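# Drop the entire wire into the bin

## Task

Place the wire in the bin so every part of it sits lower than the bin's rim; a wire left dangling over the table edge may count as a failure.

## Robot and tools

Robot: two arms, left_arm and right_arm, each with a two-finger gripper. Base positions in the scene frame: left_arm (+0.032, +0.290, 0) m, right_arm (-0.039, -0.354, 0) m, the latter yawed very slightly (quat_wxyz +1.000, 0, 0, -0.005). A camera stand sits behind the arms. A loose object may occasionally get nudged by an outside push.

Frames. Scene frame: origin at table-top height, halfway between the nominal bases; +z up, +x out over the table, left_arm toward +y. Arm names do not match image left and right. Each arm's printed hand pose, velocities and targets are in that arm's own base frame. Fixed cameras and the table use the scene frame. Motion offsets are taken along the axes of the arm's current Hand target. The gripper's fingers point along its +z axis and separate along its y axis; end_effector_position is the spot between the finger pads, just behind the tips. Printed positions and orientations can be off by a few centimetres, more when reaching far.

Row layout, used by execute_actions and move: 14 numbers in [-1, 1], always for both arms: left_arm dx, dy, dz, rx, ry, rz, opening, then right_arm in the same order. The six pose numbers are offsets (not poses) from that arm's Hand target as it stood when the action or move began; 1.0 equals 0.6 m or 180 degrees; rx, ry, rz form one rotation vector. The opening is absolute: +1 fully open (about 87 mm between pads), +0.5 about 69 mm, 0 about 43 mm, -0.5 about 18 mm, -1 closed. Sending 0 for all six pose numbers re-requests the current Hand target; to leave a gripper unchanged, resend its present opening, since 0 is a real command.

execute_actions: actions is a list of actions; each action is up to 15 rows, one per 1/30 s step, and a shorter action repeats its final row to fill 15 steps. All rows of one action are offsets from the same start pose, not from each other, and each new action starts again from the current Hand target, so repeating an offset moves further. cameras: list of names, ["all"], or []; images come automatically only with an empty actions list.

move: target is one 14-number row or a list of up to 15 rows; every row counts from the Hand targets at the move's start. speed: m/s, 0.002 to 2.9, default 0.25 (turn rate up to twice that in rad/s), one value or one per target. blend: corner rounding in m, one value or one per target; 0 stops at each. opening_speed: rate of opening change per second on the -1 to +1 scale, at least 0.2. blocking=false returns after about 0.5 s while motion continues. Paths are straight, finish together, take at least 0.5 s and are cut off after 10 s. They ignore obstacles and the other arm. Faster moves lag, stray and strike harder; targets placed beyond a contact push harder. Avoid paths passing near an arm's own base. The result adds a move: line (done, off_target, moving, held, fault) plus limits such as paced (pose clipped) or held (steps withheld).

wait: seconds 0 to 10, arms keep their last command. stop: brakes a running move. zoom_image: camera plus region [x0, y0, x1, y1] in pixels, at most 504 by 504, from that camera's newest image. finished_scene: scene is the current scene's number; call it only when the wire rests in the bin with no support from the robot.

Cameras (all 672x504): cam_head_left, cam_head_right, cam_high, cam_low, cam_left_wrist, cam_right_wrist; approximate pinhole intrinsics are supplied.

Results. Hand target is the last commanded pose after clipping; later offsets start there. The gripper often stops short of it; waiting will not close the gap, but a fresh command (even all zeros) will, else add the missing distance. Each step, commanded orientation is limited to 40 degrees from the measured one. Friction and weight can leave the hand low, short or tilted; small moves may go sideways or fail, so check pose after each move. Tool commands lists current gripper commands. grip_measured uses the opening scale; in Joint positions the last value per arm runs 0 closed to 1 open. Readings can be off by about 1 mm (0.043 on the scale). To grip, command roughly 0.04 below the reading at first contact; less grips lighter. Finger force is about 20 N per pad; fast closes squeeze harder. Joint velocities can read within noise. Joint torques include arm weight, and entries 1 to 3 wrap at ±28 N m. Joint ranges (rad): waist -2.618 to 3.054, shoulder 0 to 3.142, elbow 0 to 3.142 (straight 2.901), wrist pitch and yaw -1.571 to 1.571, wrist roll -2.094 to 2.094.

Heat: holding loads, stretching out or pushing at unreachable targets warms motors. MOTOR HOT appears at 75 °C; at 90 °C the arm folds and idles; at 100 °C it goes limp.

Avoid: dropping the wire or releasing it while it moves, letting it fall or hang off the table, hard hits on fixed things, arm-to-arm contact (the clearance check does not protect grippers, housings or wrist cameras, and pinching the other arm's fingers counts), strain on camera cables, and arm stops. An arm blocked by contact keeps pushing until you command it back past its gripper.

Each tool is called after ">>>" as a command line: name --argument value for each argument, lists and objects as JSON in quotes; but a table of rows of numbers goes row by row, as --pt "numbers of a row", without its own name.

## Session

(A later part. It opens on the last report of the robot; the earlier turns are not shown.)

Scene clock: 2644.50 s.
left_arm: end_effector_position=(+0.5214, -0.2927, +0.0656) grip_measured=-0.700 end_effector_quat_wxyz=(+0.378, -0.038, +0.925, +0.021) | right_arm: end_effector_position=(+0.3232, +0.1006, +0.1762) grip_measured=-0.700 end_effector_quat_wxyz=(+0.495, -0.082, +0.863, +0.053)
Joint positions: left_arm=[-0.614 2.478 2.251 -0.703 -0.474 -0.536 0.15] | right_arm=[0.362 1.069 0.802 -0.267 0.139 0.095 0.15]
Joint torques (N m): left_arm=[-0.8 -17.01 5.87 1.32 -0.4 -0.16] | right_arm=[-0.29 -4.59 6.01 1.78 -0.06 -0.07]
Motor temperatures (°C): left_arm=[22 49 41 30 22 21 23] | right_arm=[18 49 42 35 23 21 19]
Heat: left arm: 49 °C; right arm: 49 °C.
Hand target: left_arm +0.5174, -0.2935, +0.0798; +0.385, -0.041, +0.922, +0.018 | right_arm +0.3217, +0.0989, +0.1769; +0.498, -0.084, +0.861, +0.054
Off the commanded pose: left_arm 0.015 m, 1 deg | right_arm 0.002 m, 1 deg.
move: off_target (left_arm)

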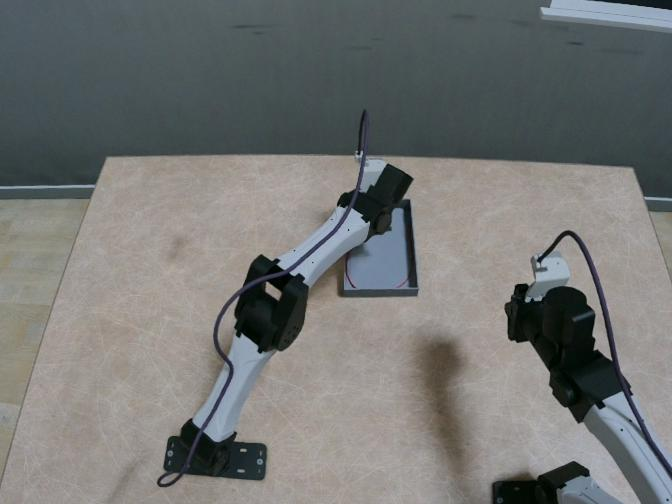

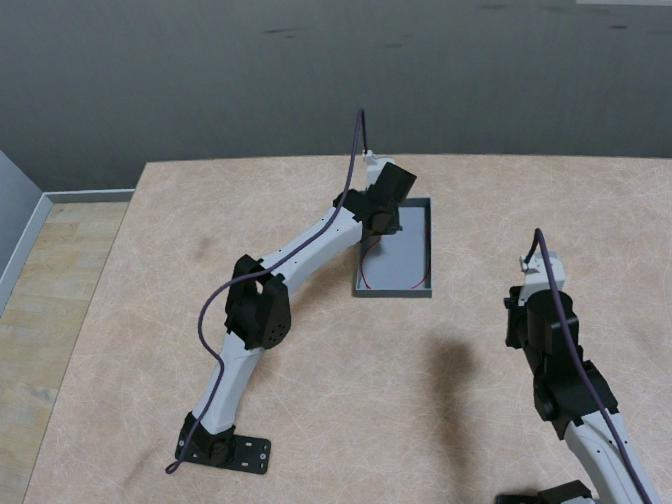

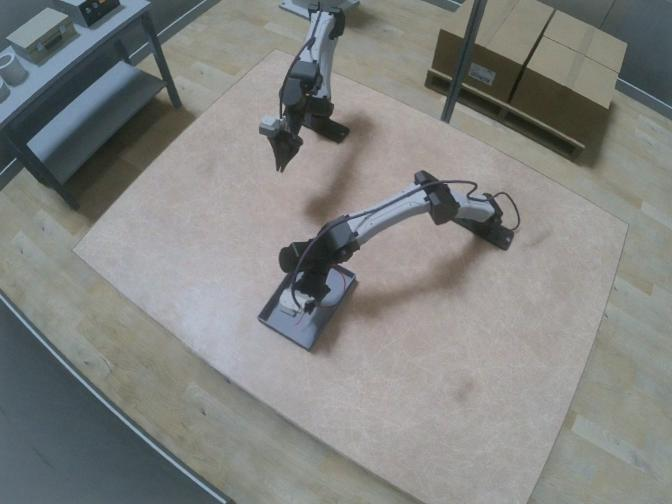

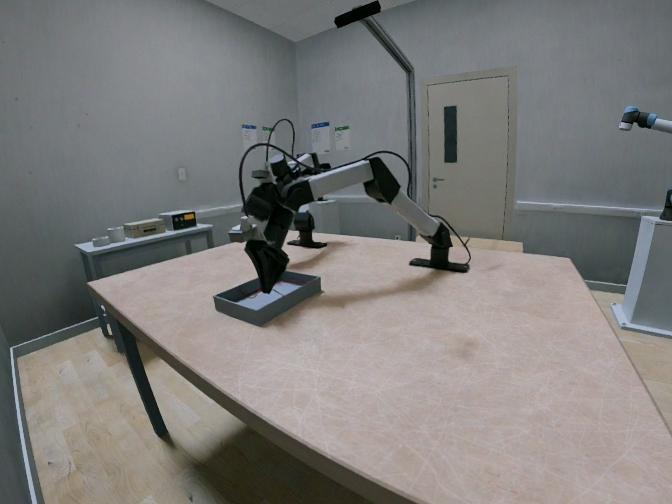

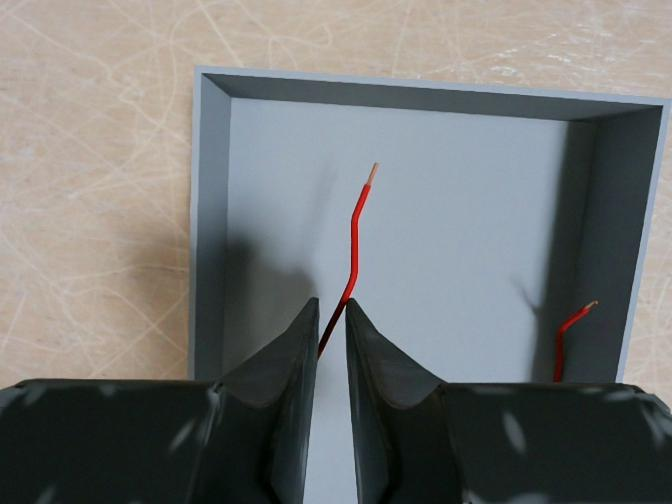

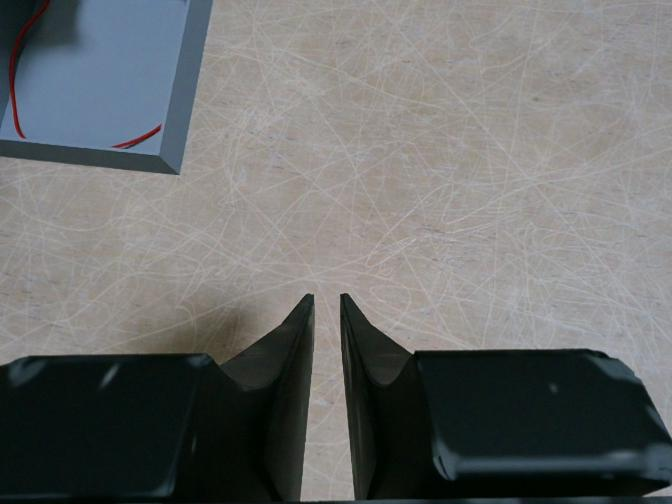

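>>> move --pt "-0.1532 0 -0.1532 0 0 0 -0.7 0 0 0 0 0 0 -0.7" --pt "0.0626 0.343 -0.3453 0 0 0 -0.7 0 0 0 0 0 0 -0.7" --speed '[0.08,0.2]' --blend 0.02 --cameras '["all"]'

>>> zoom_image --camera "cam_low" --region '[210, 255, 340, 330]'

>>> zoom_image --camera "cam_head_right" --region '[330, 180, 440, 310]'

>>> zoom_image --camera "cam_high" --region '[250, 240, 370, 360]'

Scene clock: 2658.23 s.
left_arm: end_effector_position=(+0.3255, -0.1056, +0.1995) grip_measured=-0.700 end_effector_quat_wxyz=(+0.382, -0.041, +0.923, +0.021) | right_arm: end_effector_position=(+0.3232, +0.1006, +0.1762) grip_measured=-0.700 end_effector_quat_wxyz=(+0.495, -0.082, +0.863, +0.053)
Joint positions: left_arm=[-0.463 1.347 1.26 -0.781 -0.387 -0.409 0.15] | right_arm=[0.362 1.069 0.802 -0.267 0.139 0.095 0.15]
Joint torques (N m): left_arm=[0.54 -5.44 6.02 1.6 -0.14 -0.04] | right_arm=[-0.27 -4.59 6 1.77 -0.06 -0.06]
Motor temperatures (°C): left_arm=[22 54 40 30 22 21 22] | right_arm=[18 45 42 36 23 21 19]
Heat: left arm: 54 °C; right arm: 45 °C.
Hand target: left_arm +0.3260, -0.1044, +0.1993; +0.385, -0.041, +0.922, +0.018 | right_arm +0.3217, +0.0989, +0.1769; +0.498, -0.084, +0.861, +0.054
Off the commanded pose: left_arm 0.001 m, 0 deg | right_arm 0.002 m, 1 deg.
elbow stopped short (left arm): the move would have taken joint 3 (elbow) straighter than the controller allows.
move: done

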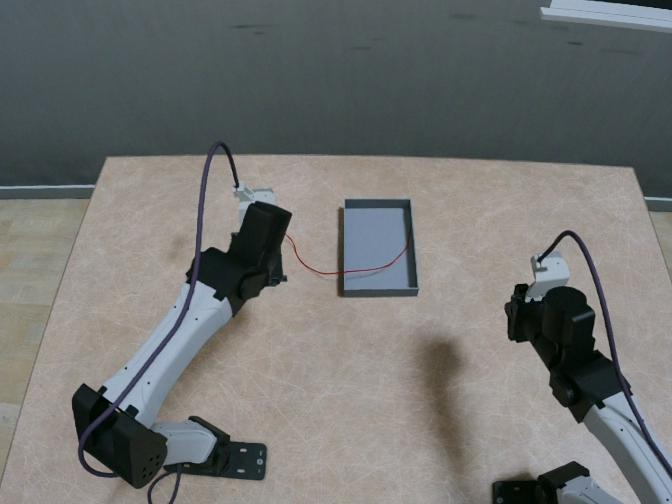

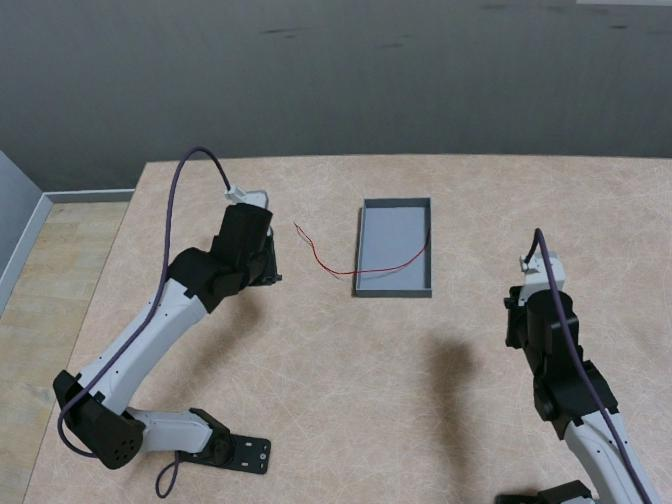

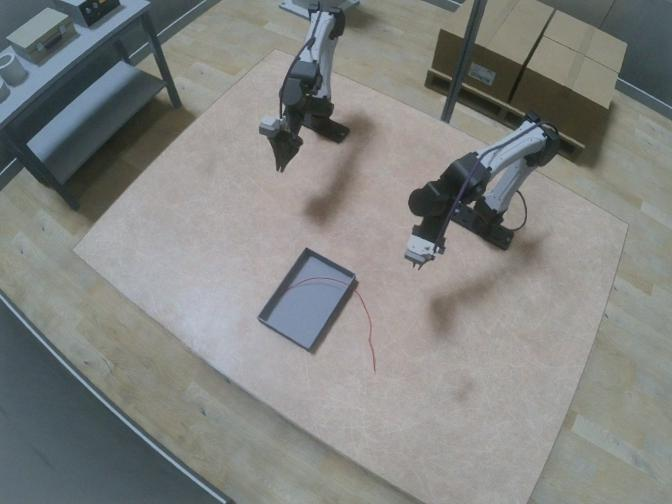

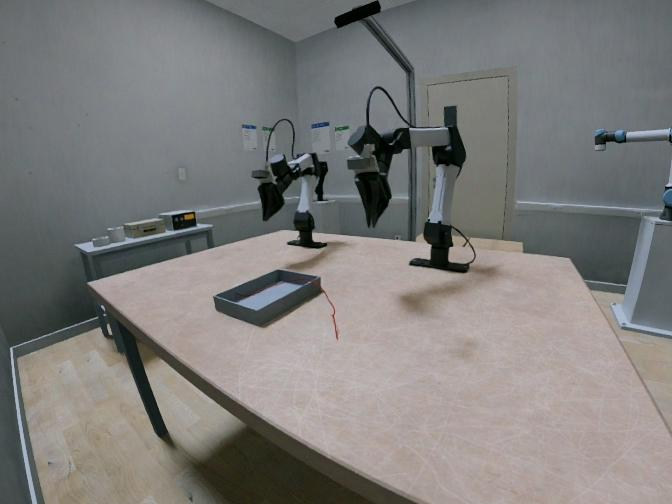

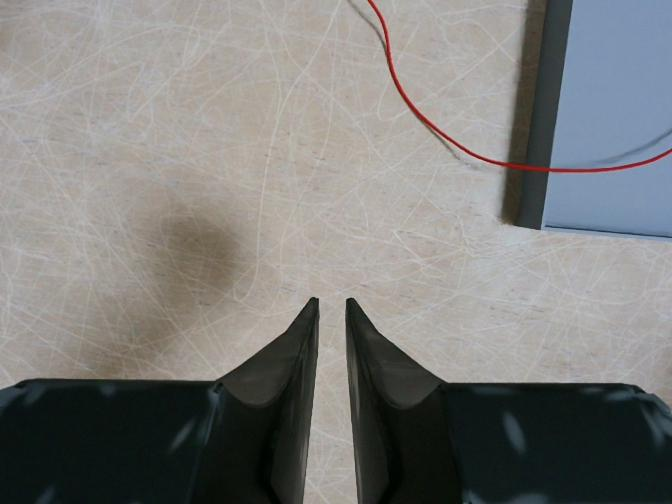

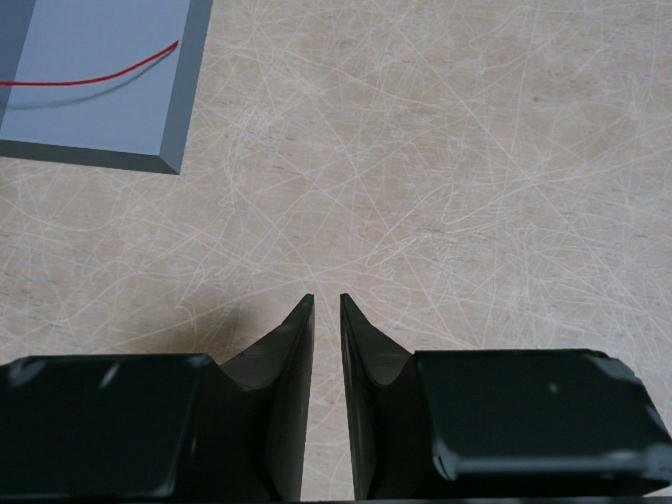

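Scaled by 3.877.

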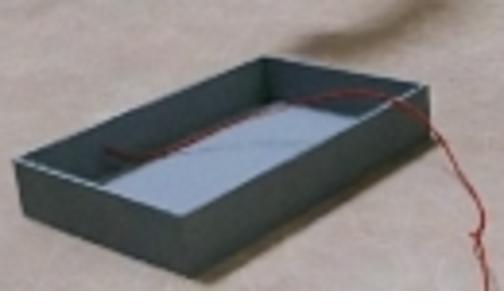

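Scaled by 3.877.

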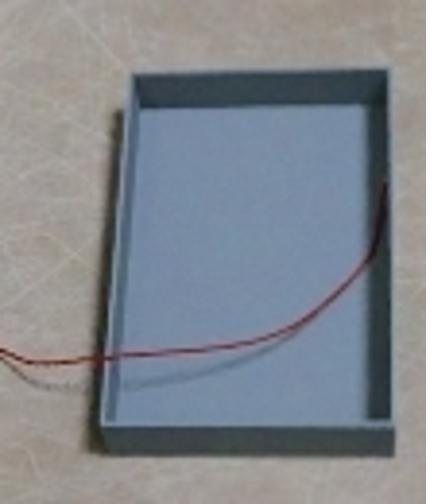

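Scaled by 4.200.

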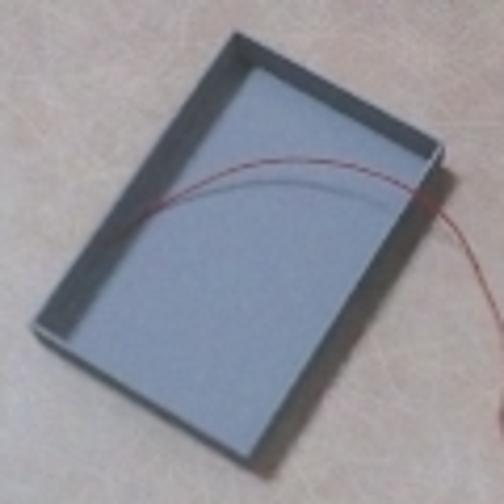

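>>> move --target '[-0.0874,-0.0208,0.0874,0,0,0,-0.6, 0,0,0,0,0,0,-0.7]' --speed 0.15 --cameras '["cam_left_wrist","cam_head_left"]'

>>> zoom_image --camera "cam_head_left" --region '[240, 170, 440, 310]'

Scene clock: 2669.73 s.
left_arm: end_effector_position=(+0.3945, -0.1096, +0.1933) grip_measured=-0.600 end_effector_quat_wxyz=(+0.377, -0.040, +0.925, +0.023) | right_arm: end_effector_position=(+0.3232, +0.1006, +0.1762) grip_measured=-0.700 end_effector_quat_wxyz=(+0.495, -0.082, +0.863, +0.053)
Joint positions: left_arm=[-0.378 1.593 1.458 -0.722 -0.331 -0.341 0.2] | right_arm=[0.362 1.069 0.802 -0.267 0.139 0.095 0.15]
Joint torques (N m): left_arm=[0.44 -6.41 8.66 1.62 -0.15 -0.02] | right_arm=[-0.32 -4.56 6 1.78 -0.05 -0.06]
Heat: left arm: 50 °C; right arm: 42 °C.
Hand target: left_arm +0.4010, -0.1102, +0.1995; +0.385, -0.041, +0.922, +0.018 | right_arm +0.3217, +0.0989, +0.1769; +0.498, -0.084, +0.861, +0.054
Off the commanded pose: left_arm 0.009 m, 1 deg | right_arm 0.002 m, 1 deg.
move: done
Images, in order (width x height): cam_head_left 672x504, cam_left_wrist 672x504.

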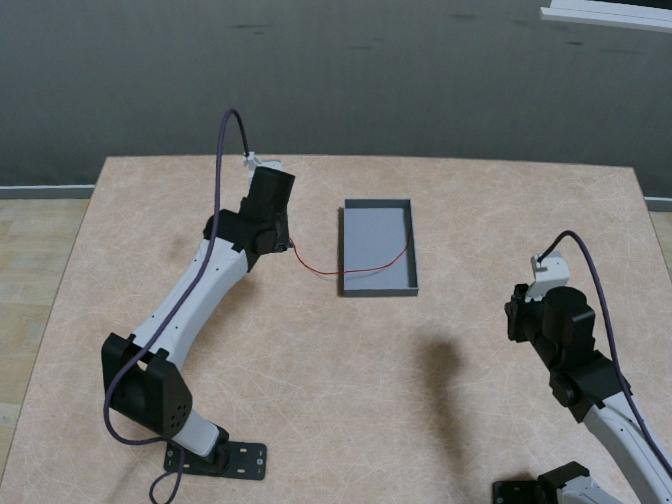

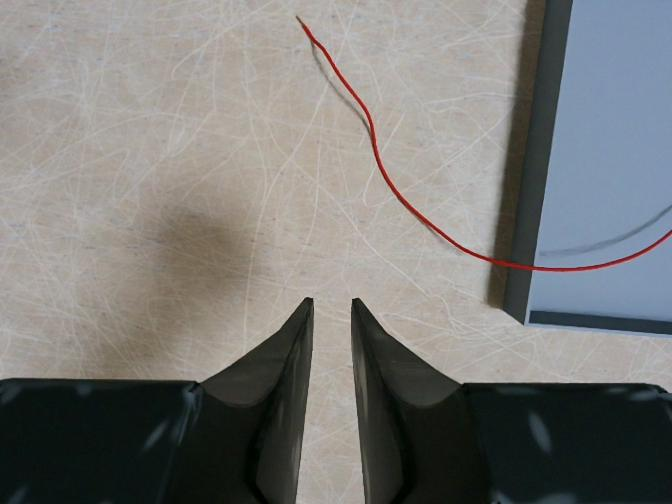

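Scaled by 2.520.

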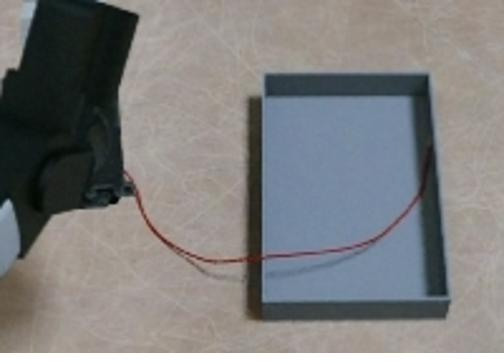

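>>> move --target '[-0.0875,0.0398,0.3232,-0.1414,0,-0.1414,-0.4, 0,0,0,0,0,0,-0.7]' --speed 0.2 --cameras '["cam_left_wrist","cam_head_left"]'

Scene clock: 2691.63 s.
left_arm: end_effector_position=(+0.5712, -0.0754, +0.1020) grip_measured=-0.400 end_effector_quat_wxyz=(+0.361, -0.318, +0.867, +0.129) | right_arm: end_effector_position=(+0.3232, +0.1006, +0.1762) grip_measured=-0.700 end_effector_quat_wxyz=(+0.495, -0.082, +0.863, +0.053)
Joint positions: left_arm=[-0.266 2.501 2.453 -1 -0.619 -0.798 0.3] | right_arm=[0.362 1.069 0.802 -0.267 0.139 0.095 0.15]
Joint torques (N m): left_arm=[0.36 -12.41 8.23 1.07 -0.51 -0.16] | right_arm=[-0.29 -4.59 5.98 1.78 -0.06 -0.06]
Motor temperatures (°C): left_arm=[22 47 40 30 22 21 22] | right_arm=[18 40 41 36 23 21 19]
Heat: left arm: 47 °C; right arm: 41 °C.
Hand target: left_arm +0.5729, -0.0705, +0.1006; +0.361, -0.325, +0.864, +0.135 | right_arm +0.3217, +0.0989, +0.1769; +0.498, -0.084, +0.861, +0.054
Off the commanded pose: left_arm 0.005 m, 1 deg | right_arm 0.002 m, 1 deg.
move: done
Images, in order (width x height): cam_head_left 672x504, cam_left_wrist 672x504.

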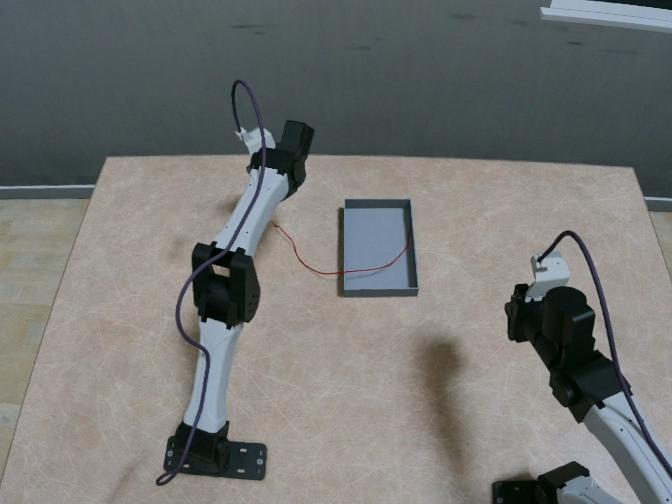

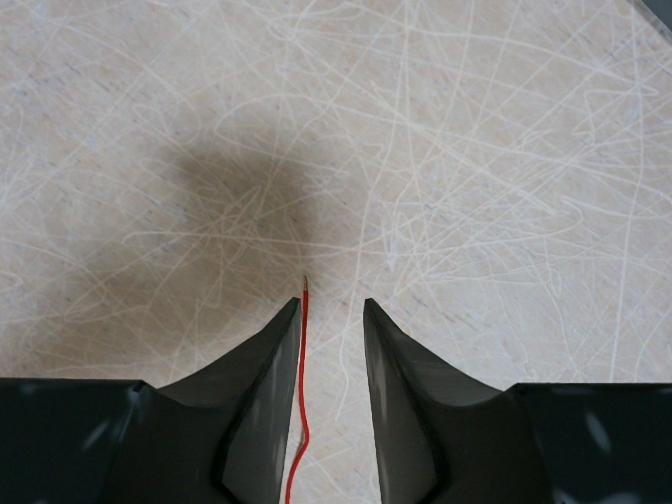

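>>> move --target '[0.0903,0.0253,0.0747,0,0,0,-0.4, 0,0,0,0,0,0,-0.7]' --speed 0.08 --cameras '["cam_left_wrist","cam_low"]'

>>> zoom_image --camera "cam_left_wrist" --region '[240, 230, 420, 365]'

Scene clock: 2702.67 s.
left_arm: end_effector_position=(+0.5592, -0.0683, +0.0274) grip_measured=-0.400 end_effector_quat_wxyz=(+0.360, -0.320, +0.866, +0.136) | right_arm: end_effector_position=(+0.3232, +0.1006, +0.1762) grip_measured=-0.700 end_effector_quat_wxyz=(+0.495, -0.082, +0.863, +0.053)
Joint positions: left_arm=[-0.263 2.428 2.023 -0.652 -0.631 -0.8 0.3] | right_arm=[0.362 1.069 0.802 -0.267 0.139 0.095 0.15]
Joint torques (N m): left_arm=[0.58 -14.87 5.08 1.27 -0.36 -0.1] | right_arm=[-0.29 -4.59 6.01 1.77 -0.05 -0.07]
Heat: left arm: 49 °C; right arm: 41 °C.
Hand target: left_arm +0.5582, -0.0635, +0.0304; +0.361, -0.324, +0.864, +0.135 | right_arm +0.3217, +0.0989, +0.1769; +0.498, -0.084, +0.861, +0.054
Off the commanded pose: left_arm 0.006 m, 1 deg | right_arm 0.002 m, 1 deg.
move: done
Images, in order (width x height): cam_low 672x504, cam_left_wrist 672x504.

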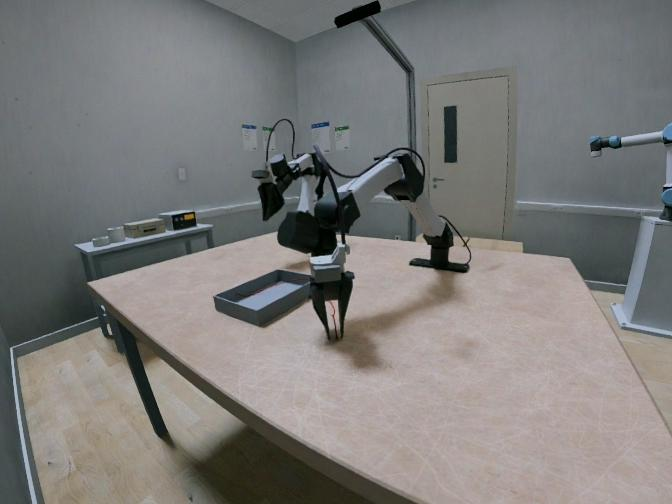

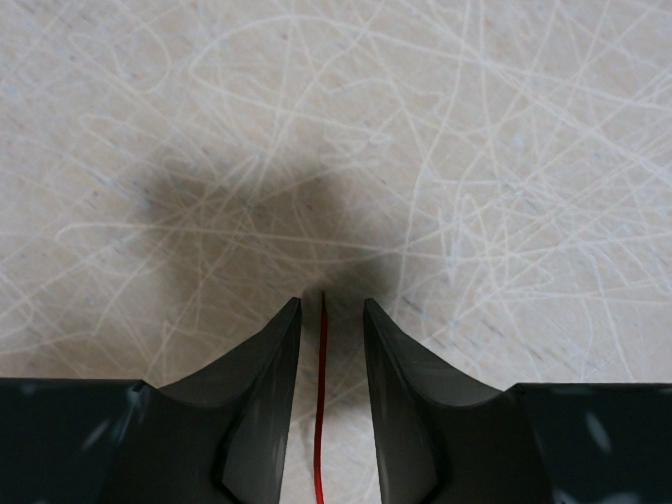

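Scaled by 2.800.

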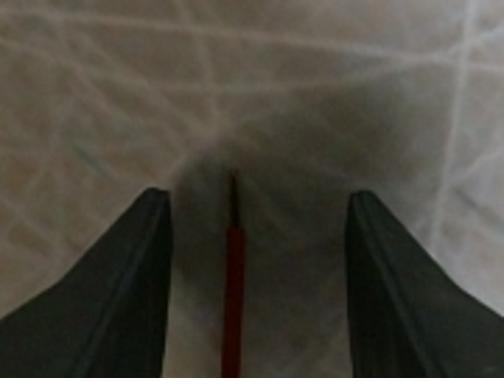

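>>> move --target '[0.012,0.0,-0.005,0,0,0,-0.5, 0,0,0,0,0,0,-0.7]' --speed 0.05 --cameras '["cam_left_wrist"]'

>>> zoom_image --camera "cam_left_wrist" --region '[240, 230, 420, 365]'

Scene clock: 2709.03 s.
left_arm: end_effector_position=(+0.5594, -0.0682, +0.0268) grip_measured=-0.500 end_effector_quat_wxyz=(+0.367, -0.325, +0.862, +0.132) | right_arm: end_effector_position=(+0.3232, +0.1006, +0.1762) grip_measured=-0.700 end_effector_quat_wxyz=(+0.495, -0.082, +0.863, +0.053)
Joint positions: left_arm=[-0.263 2.414 1.99 -0.619 -0.633 -0.808 0.25] | right_arm=[0.362 1.069 0.802 -0.267 0.139 0.095 0.15]
Joint torques (N m): left_arm=[-0.49 -14.86 4.77 1.04 -0.38 -0.14] | right_arm=[-0.28 -4.57 5.94 1.77 -0.05 -0.07]
Heat: left arm: 50 °C; right arm: 41 °C.
Hand target: left_arm +0.5529, -0.0682, +0.0275; +0.361, -0.324, +0.864, +0.135 | right_arm +0.3217, +0.0989, +0.1769; +0.498, -0.084, +0.861, +0.054
Off the commanded pose: left_arm 0.007 m, 1 deg | right_arm 0.002 m, 1 deg.
move: done
Images, in order (width x height): cam_left_wrist 672x504.

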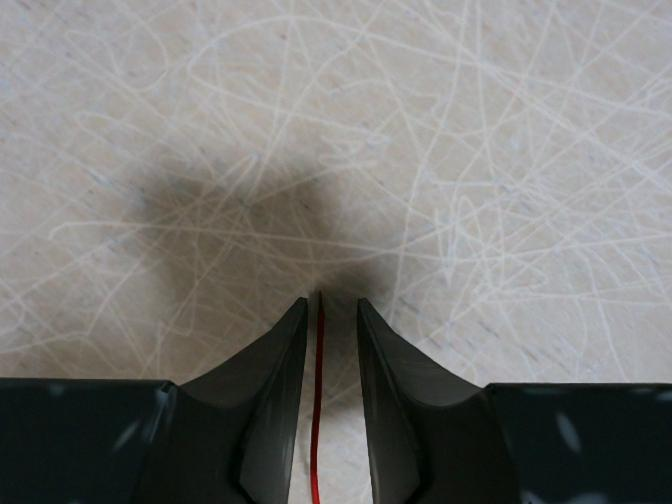

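Scaled by 2.800.

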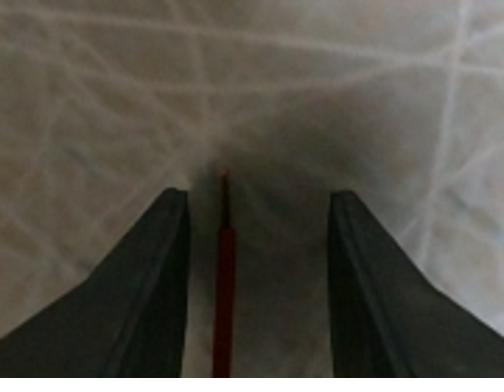

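>>> move --pt "-0.0389 0.006 -0.0389 0 0 0 -0.5 0 0 0 0 0 0 -0.7" --pt "0.0035 0.006 0.0035 0 0 0 -0.5 0 0 0 0 0 0 -0.7" --speed 0.08 --cameras '["cam_left_wrist"]'

>>> zoom_image --camera "cam_left_wrist" --region '[240, 230, 420, 365]'

Scene clock: 2717.67 s.
left_arm: end_effector_position=(+0.5516, -0.0660, +0.0274) grip_measured=-0.500 end_effector_quat_wxyz=(+0.362, -0.324, +0.864, +0.136) | right_arm: end_effector_position=(+0.3232, +0.1006, +0.1762) grip_measured=-0.700 end_effector_quat_wxyz=(+0.495, -0.082, +0.863, +0.053)
Joint positions: left_arm=[-0.263 2.388 1.95 -0.617 -0.634 -0.808 0.25] | right_arm=[0.362 1.069 0.802 -0.267 0.139 0.095 0.15]
Joint torques (N m): left_arm=[-0.2 -13.31 5.31 1.28 -0.37 -0.1] | right_arm=[-0.31 -4.6 5.98 1.78 -0.06 -0.06]
Motor temperatures (°C): left_arm=[22 52 40 28 22 21 22] | right_arm=[18 38 41 36 23 21 19]
Heat: left arm: 52 °C; right arm: 41 °C.
Hand target: left_arm +0.5505, -0.0655, +0.0245; +0.361, -0.324, +0.864, +0.135 | right_arm +0.3217, +0.0989, +0.1769; +0.498, -0.084, +0.861, +0.054
Off the commanded pose: left_arm 0.003 m, 0 deg | right_arm 0.002 m, 1 deg.
move: done
Images, in order (width x height): cam_left_wrist 672x504.

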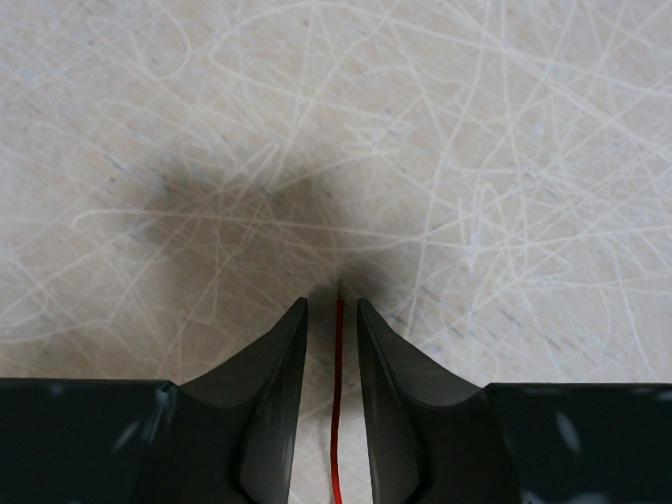

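Scaled by 2.800.

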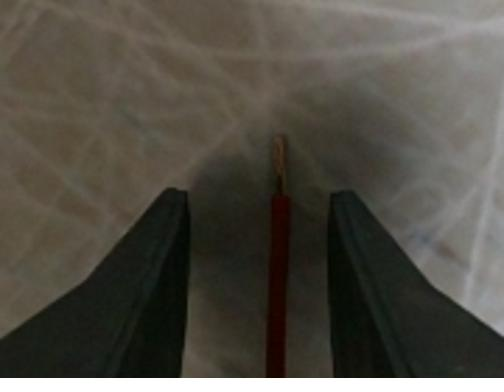

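>>> move --target '[0,0,0,0,0,0,-1, 0,0,0,0,0,0,-0.7]' --opening_speed 0.5 --cameras '["cam_left_wrist"]'

Scene clock: 2722.60 s.
left_arm: end_effector_position=(+0.5522, -0.0661, +0.0277) grip_measured=-0.984 end_effector_quat_wxyz=(+0.363, -0.324, +0.863, +0.135) | right_arm: end_effector_position=(+0.3232, +0.1006, +0.1762) grip_measured=-0.700 end_effector_quat_wxyz=(+0.495, -0.082, +0.863, +0.053)
Joint positions: left_arm=[-0.263 2.388 1.95 -0.614 -0.634 -0.808 0.008] | right_arm=[0.362 1.069 0.802 -0.267 0.139 0.095 0.15]
Joint torques (N m): left_arm=[-0.06 -13.27 5.31 1.27 -0.36 -0.11] | right_arm=[-0.27 -4.59 6.02 1.77 -0.06 -0.06]
Heat: left arm: 53 °C; right arm: 41 °C.
Hand target: left_arm +0.5504, -0.0654, +0.0245; +0.361, -0.324, +0.864, +0.135 | right_arm +0.3217, +0.0989, +0.1769; +0.498, -0.084, +0.861, +0.054
Off the commanded pose: left_arm 0.004 m, 0 deg | right_arm 0.002 m, 1 deg.
move: done
Images, in order (width x height): cam_left_wrist 672x504.

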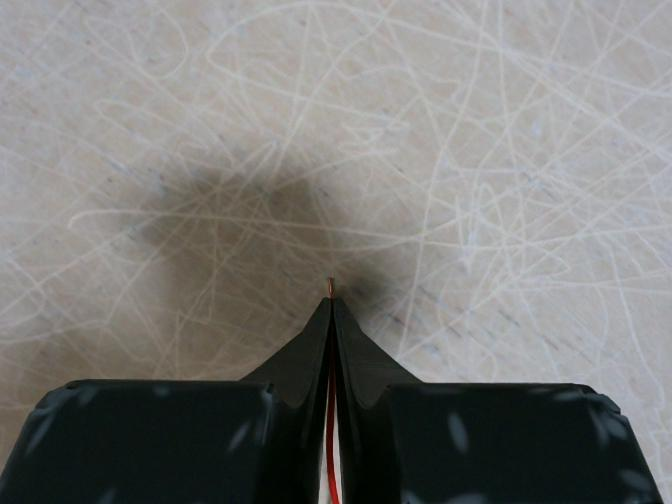

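>>> move --pt "-0.0865 -0.0267 -0.1495 0 0 0 -1 0 0 0 0 0 0 -0.7" --pt "0.0165 -0.2807 -0.3142 0.1684 -0.025 0.1535 -1 0 0 0 0 0 0 -0.7" --speed 0.12 --blend 0.02 --cameras '["all"]'

>>> zoom_image --camera "cam_low" --region '[210, 235, 360, 330]'

>>> zoom_image --camera "cam_head_right" --region '[330, 180, 440, 310]'

Scene clock: 2740.33 s.
left_arm: end_effector_position=(+0.5566, -0.2803, +0.1542) grip_measured=-0.984 end_effector_quat_wxyz=(+0.429, -0.009, +0.903, +0.000) | right_arm: end_effector_position=(+0.3232, +0.1006, +0.1762) grip_measured=-0.700 end_effector_quat_wxyz=(+0.495, -0.082, +0.863, +0.053)
Joint positions: left_arm=[-0.561 2.543 2.654 -0.882 -0.433 -0.396 0.008] | right_arm=[0.362 1.069 0.802 -0.267 0.139 0.095 0.15]
Joint torques (N m): left_arm=[-0.77 -12.59 8.42 1.47 -0.15 -0.02] | right_arm=[-0.32 -4.59 5.98 1.77 -0.06 -0.07]
Motor temperatures (°C): left_arm=[22 55 40 28 22 21 22] | right_arm=[18 37 41 36 23 21 19]
Heat: left arm: 55 °C; right arm: 41 °C.
Hand target: left_arm +0.5550, -0.2848, +0.1503; +0.423, -0.001, +0.906, +0.000 | right_arm +0.3217, +0.0989, +0.1769; +0.498, -0.084, +0.861, +0.054
Off the commanded pose: left_arm 0.006 m, 1 deg | right_arm 0.002 m, 1 deg.
move: done

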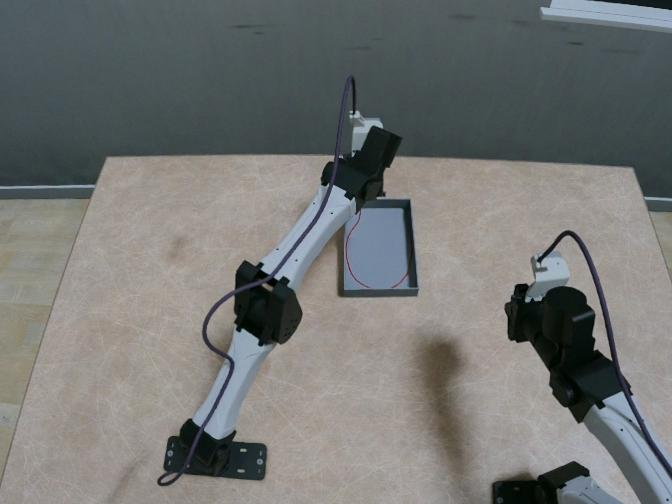

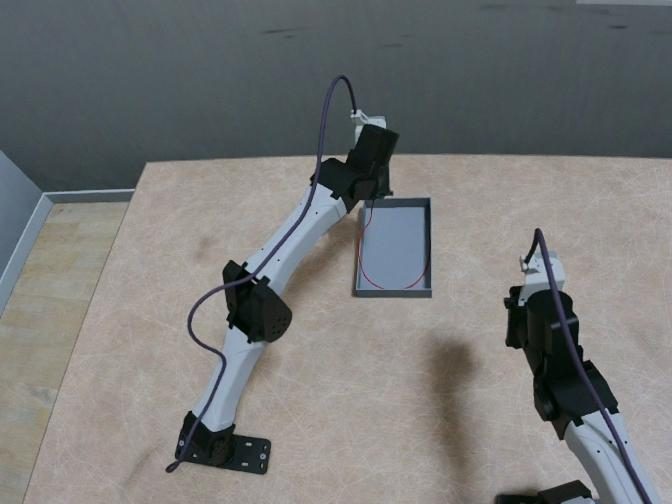

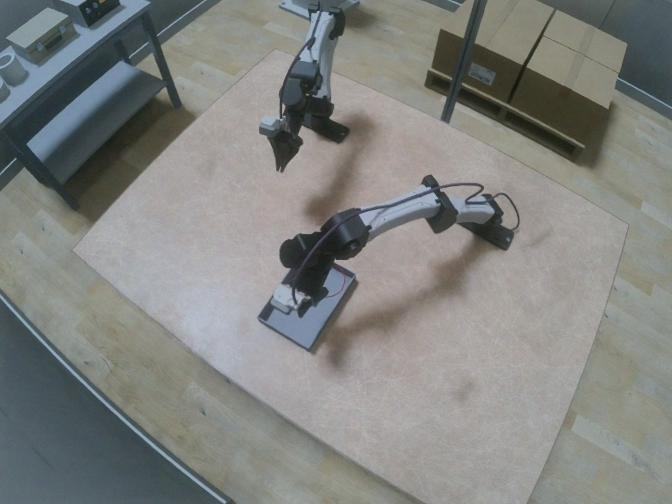

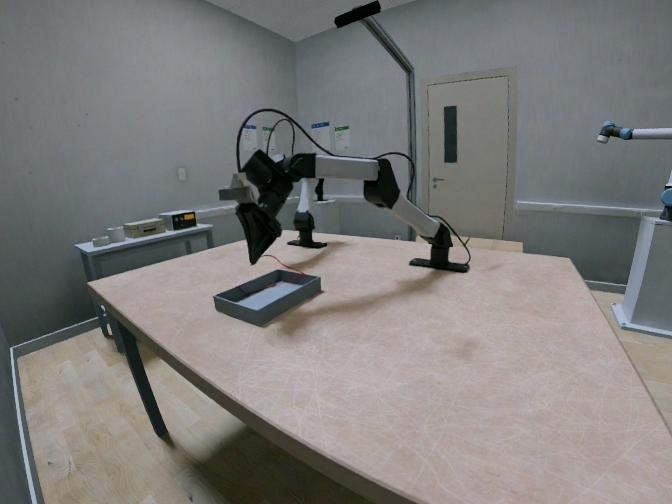

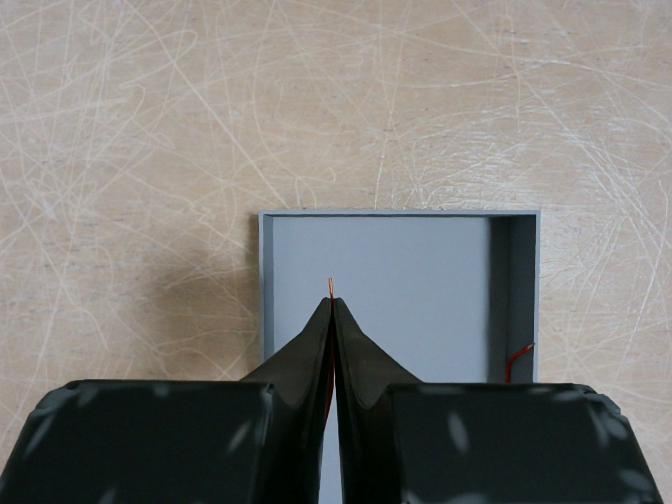

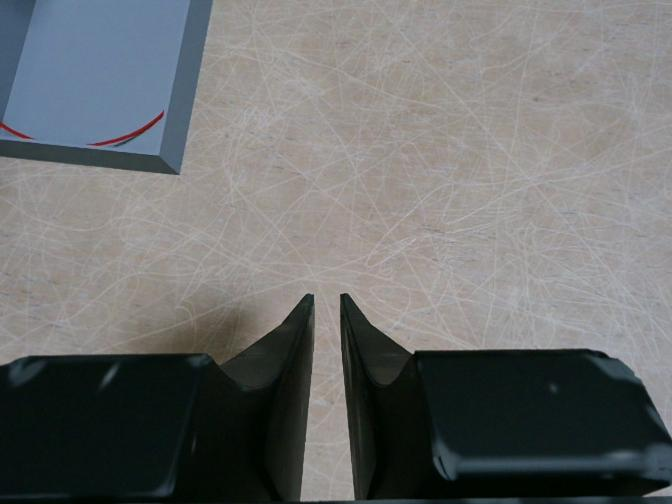

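Scaled by 3.360.

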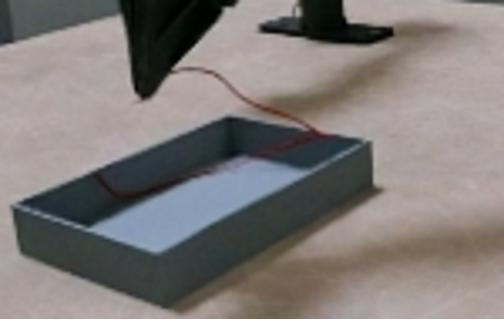

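Scaled by 3.877.

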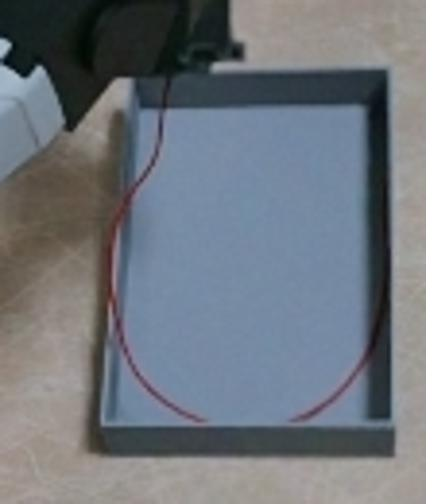

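>>> move --pt "0.0702 -0.02 0.085 0 0 0 -1 0 0 0 0 0 0 -0.7" --pt "0.1397 -0.025 0.1498 -0.0205 0.0278 -0.0188 -1 0 0 0 0 0 0 -0.7" --speed 0.08 --blend 0.01 --cameras '["all"]'

>>> zoom_image --camera "cam_low" --region '[210, 255, 340, 330]'

>>> zoom_image --camera "cam_head_right" --region '[330, 180, 440, 310]'

>>> zoom_image --camera "cam_left_wrist" --region '[420, 180, 672, 380]'

Scene clock: 2752.20 s.
left_arm: end_effector_position=(+0.5734, -0.2968, +0.0343) grip_measured=-0.984 end_effector_quat_wxyz=(+0.389, -0.042, +0.920, +0.011) | right_arm: end_effector_position=(+0.3232, +0.1006, +0.1762) grip_measured=-0.700 end_effector_quat_wxyz=(+0.495, -0.082, +0.863, +0.053)
Joint positions: left_arm=[-0.566 2.813 2.753 -0.821 -0.442 -0.497 0.008] | right_arm=[0.362 1.069 0.802 -0.267 0.139 0.095 0.15]
Joint torques (N m): left_arm=[-1.2 -13.46 8.58 1.29 -0.36 -0.15] | right_arm=[-0.29 -4.56 5.97 1.77 -0.05 -0.07]
Motor temperatures (°C): left_arm=[22 55 40 29 22 21 22] | right_arm=[18 36 41 36 23 21 19]
Heat: left arm: 55 °C; right arm: 41 °C.
Hand target: left_arm +0.5701, -0.2998, +0.0285; +0.383, -0.042, +0.923, +0.017 | right_arm +0.3217, +0.0989, +0.1769; +0.498, -0.084, +0.861, +0.054
Off the commanded pose: left_arm 0.007 m, 1 deg | right_arm 0.002 m, 1 deg.
move: done

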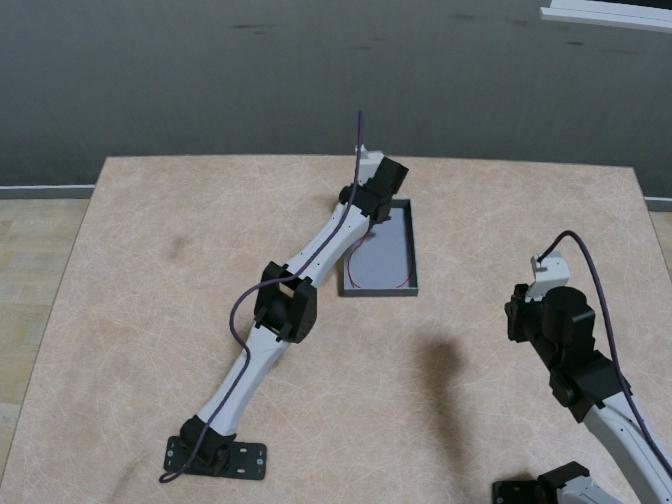

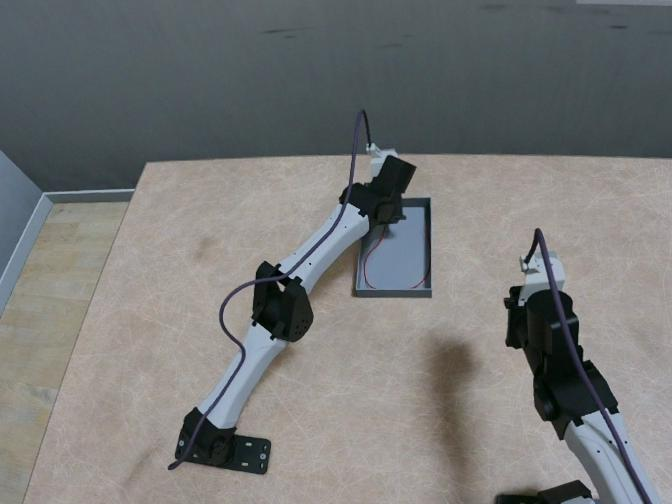

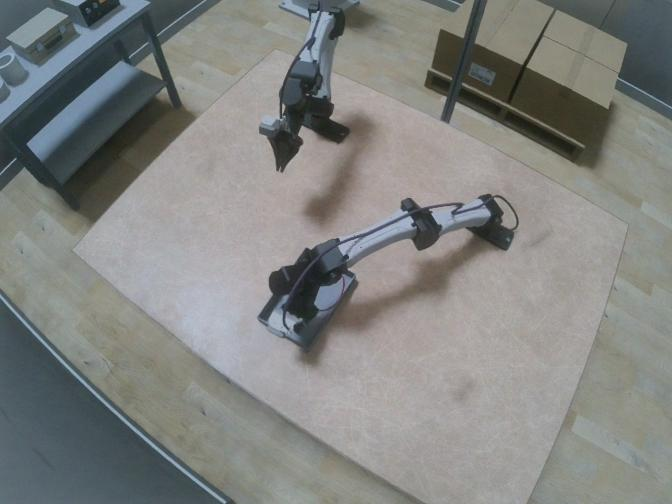

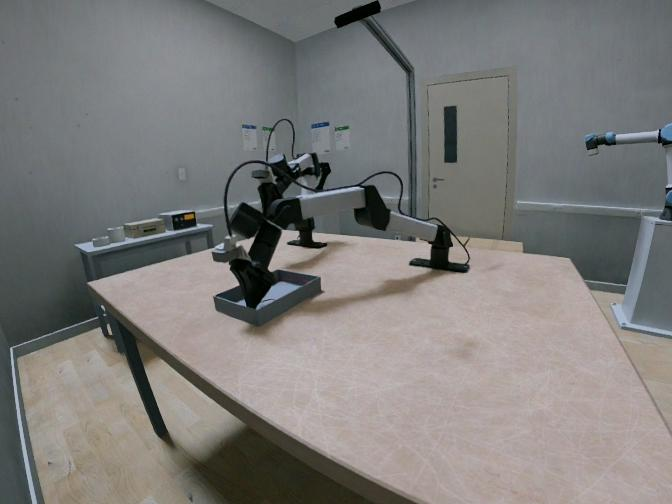

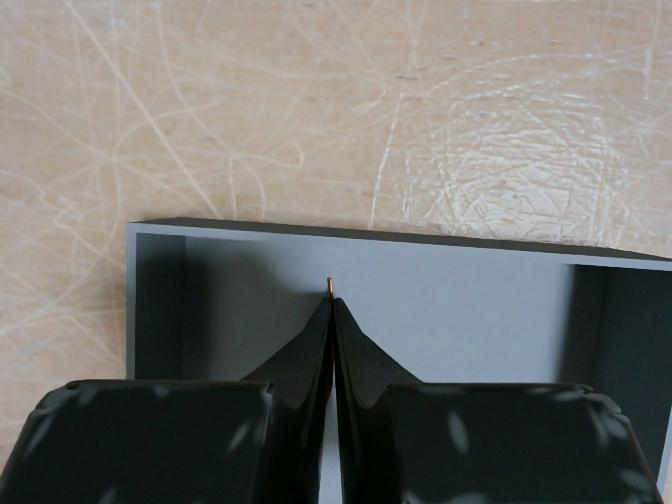

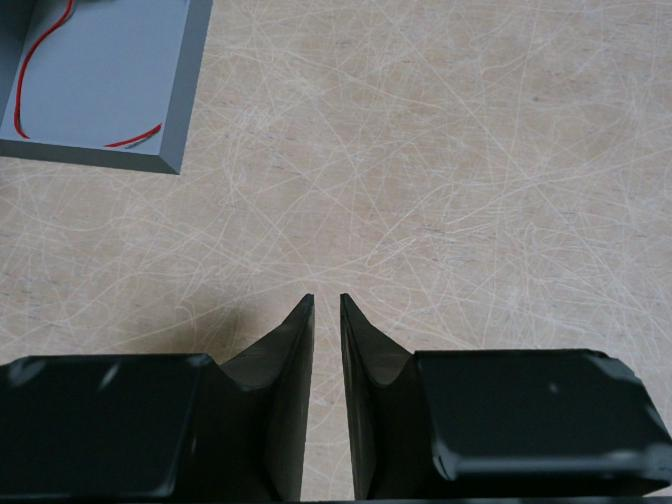

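Scaled by 3.877.

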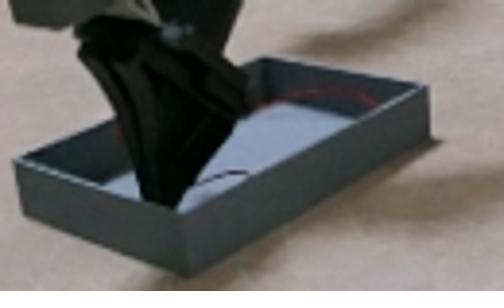

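Scaled by 3.877.

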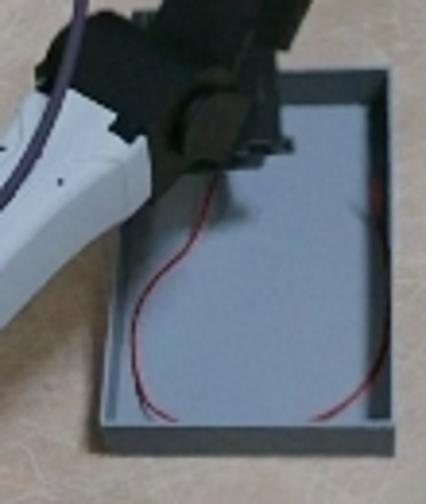

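Scaled by 2.000.

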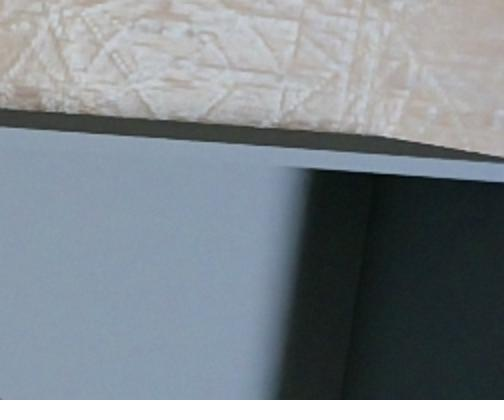

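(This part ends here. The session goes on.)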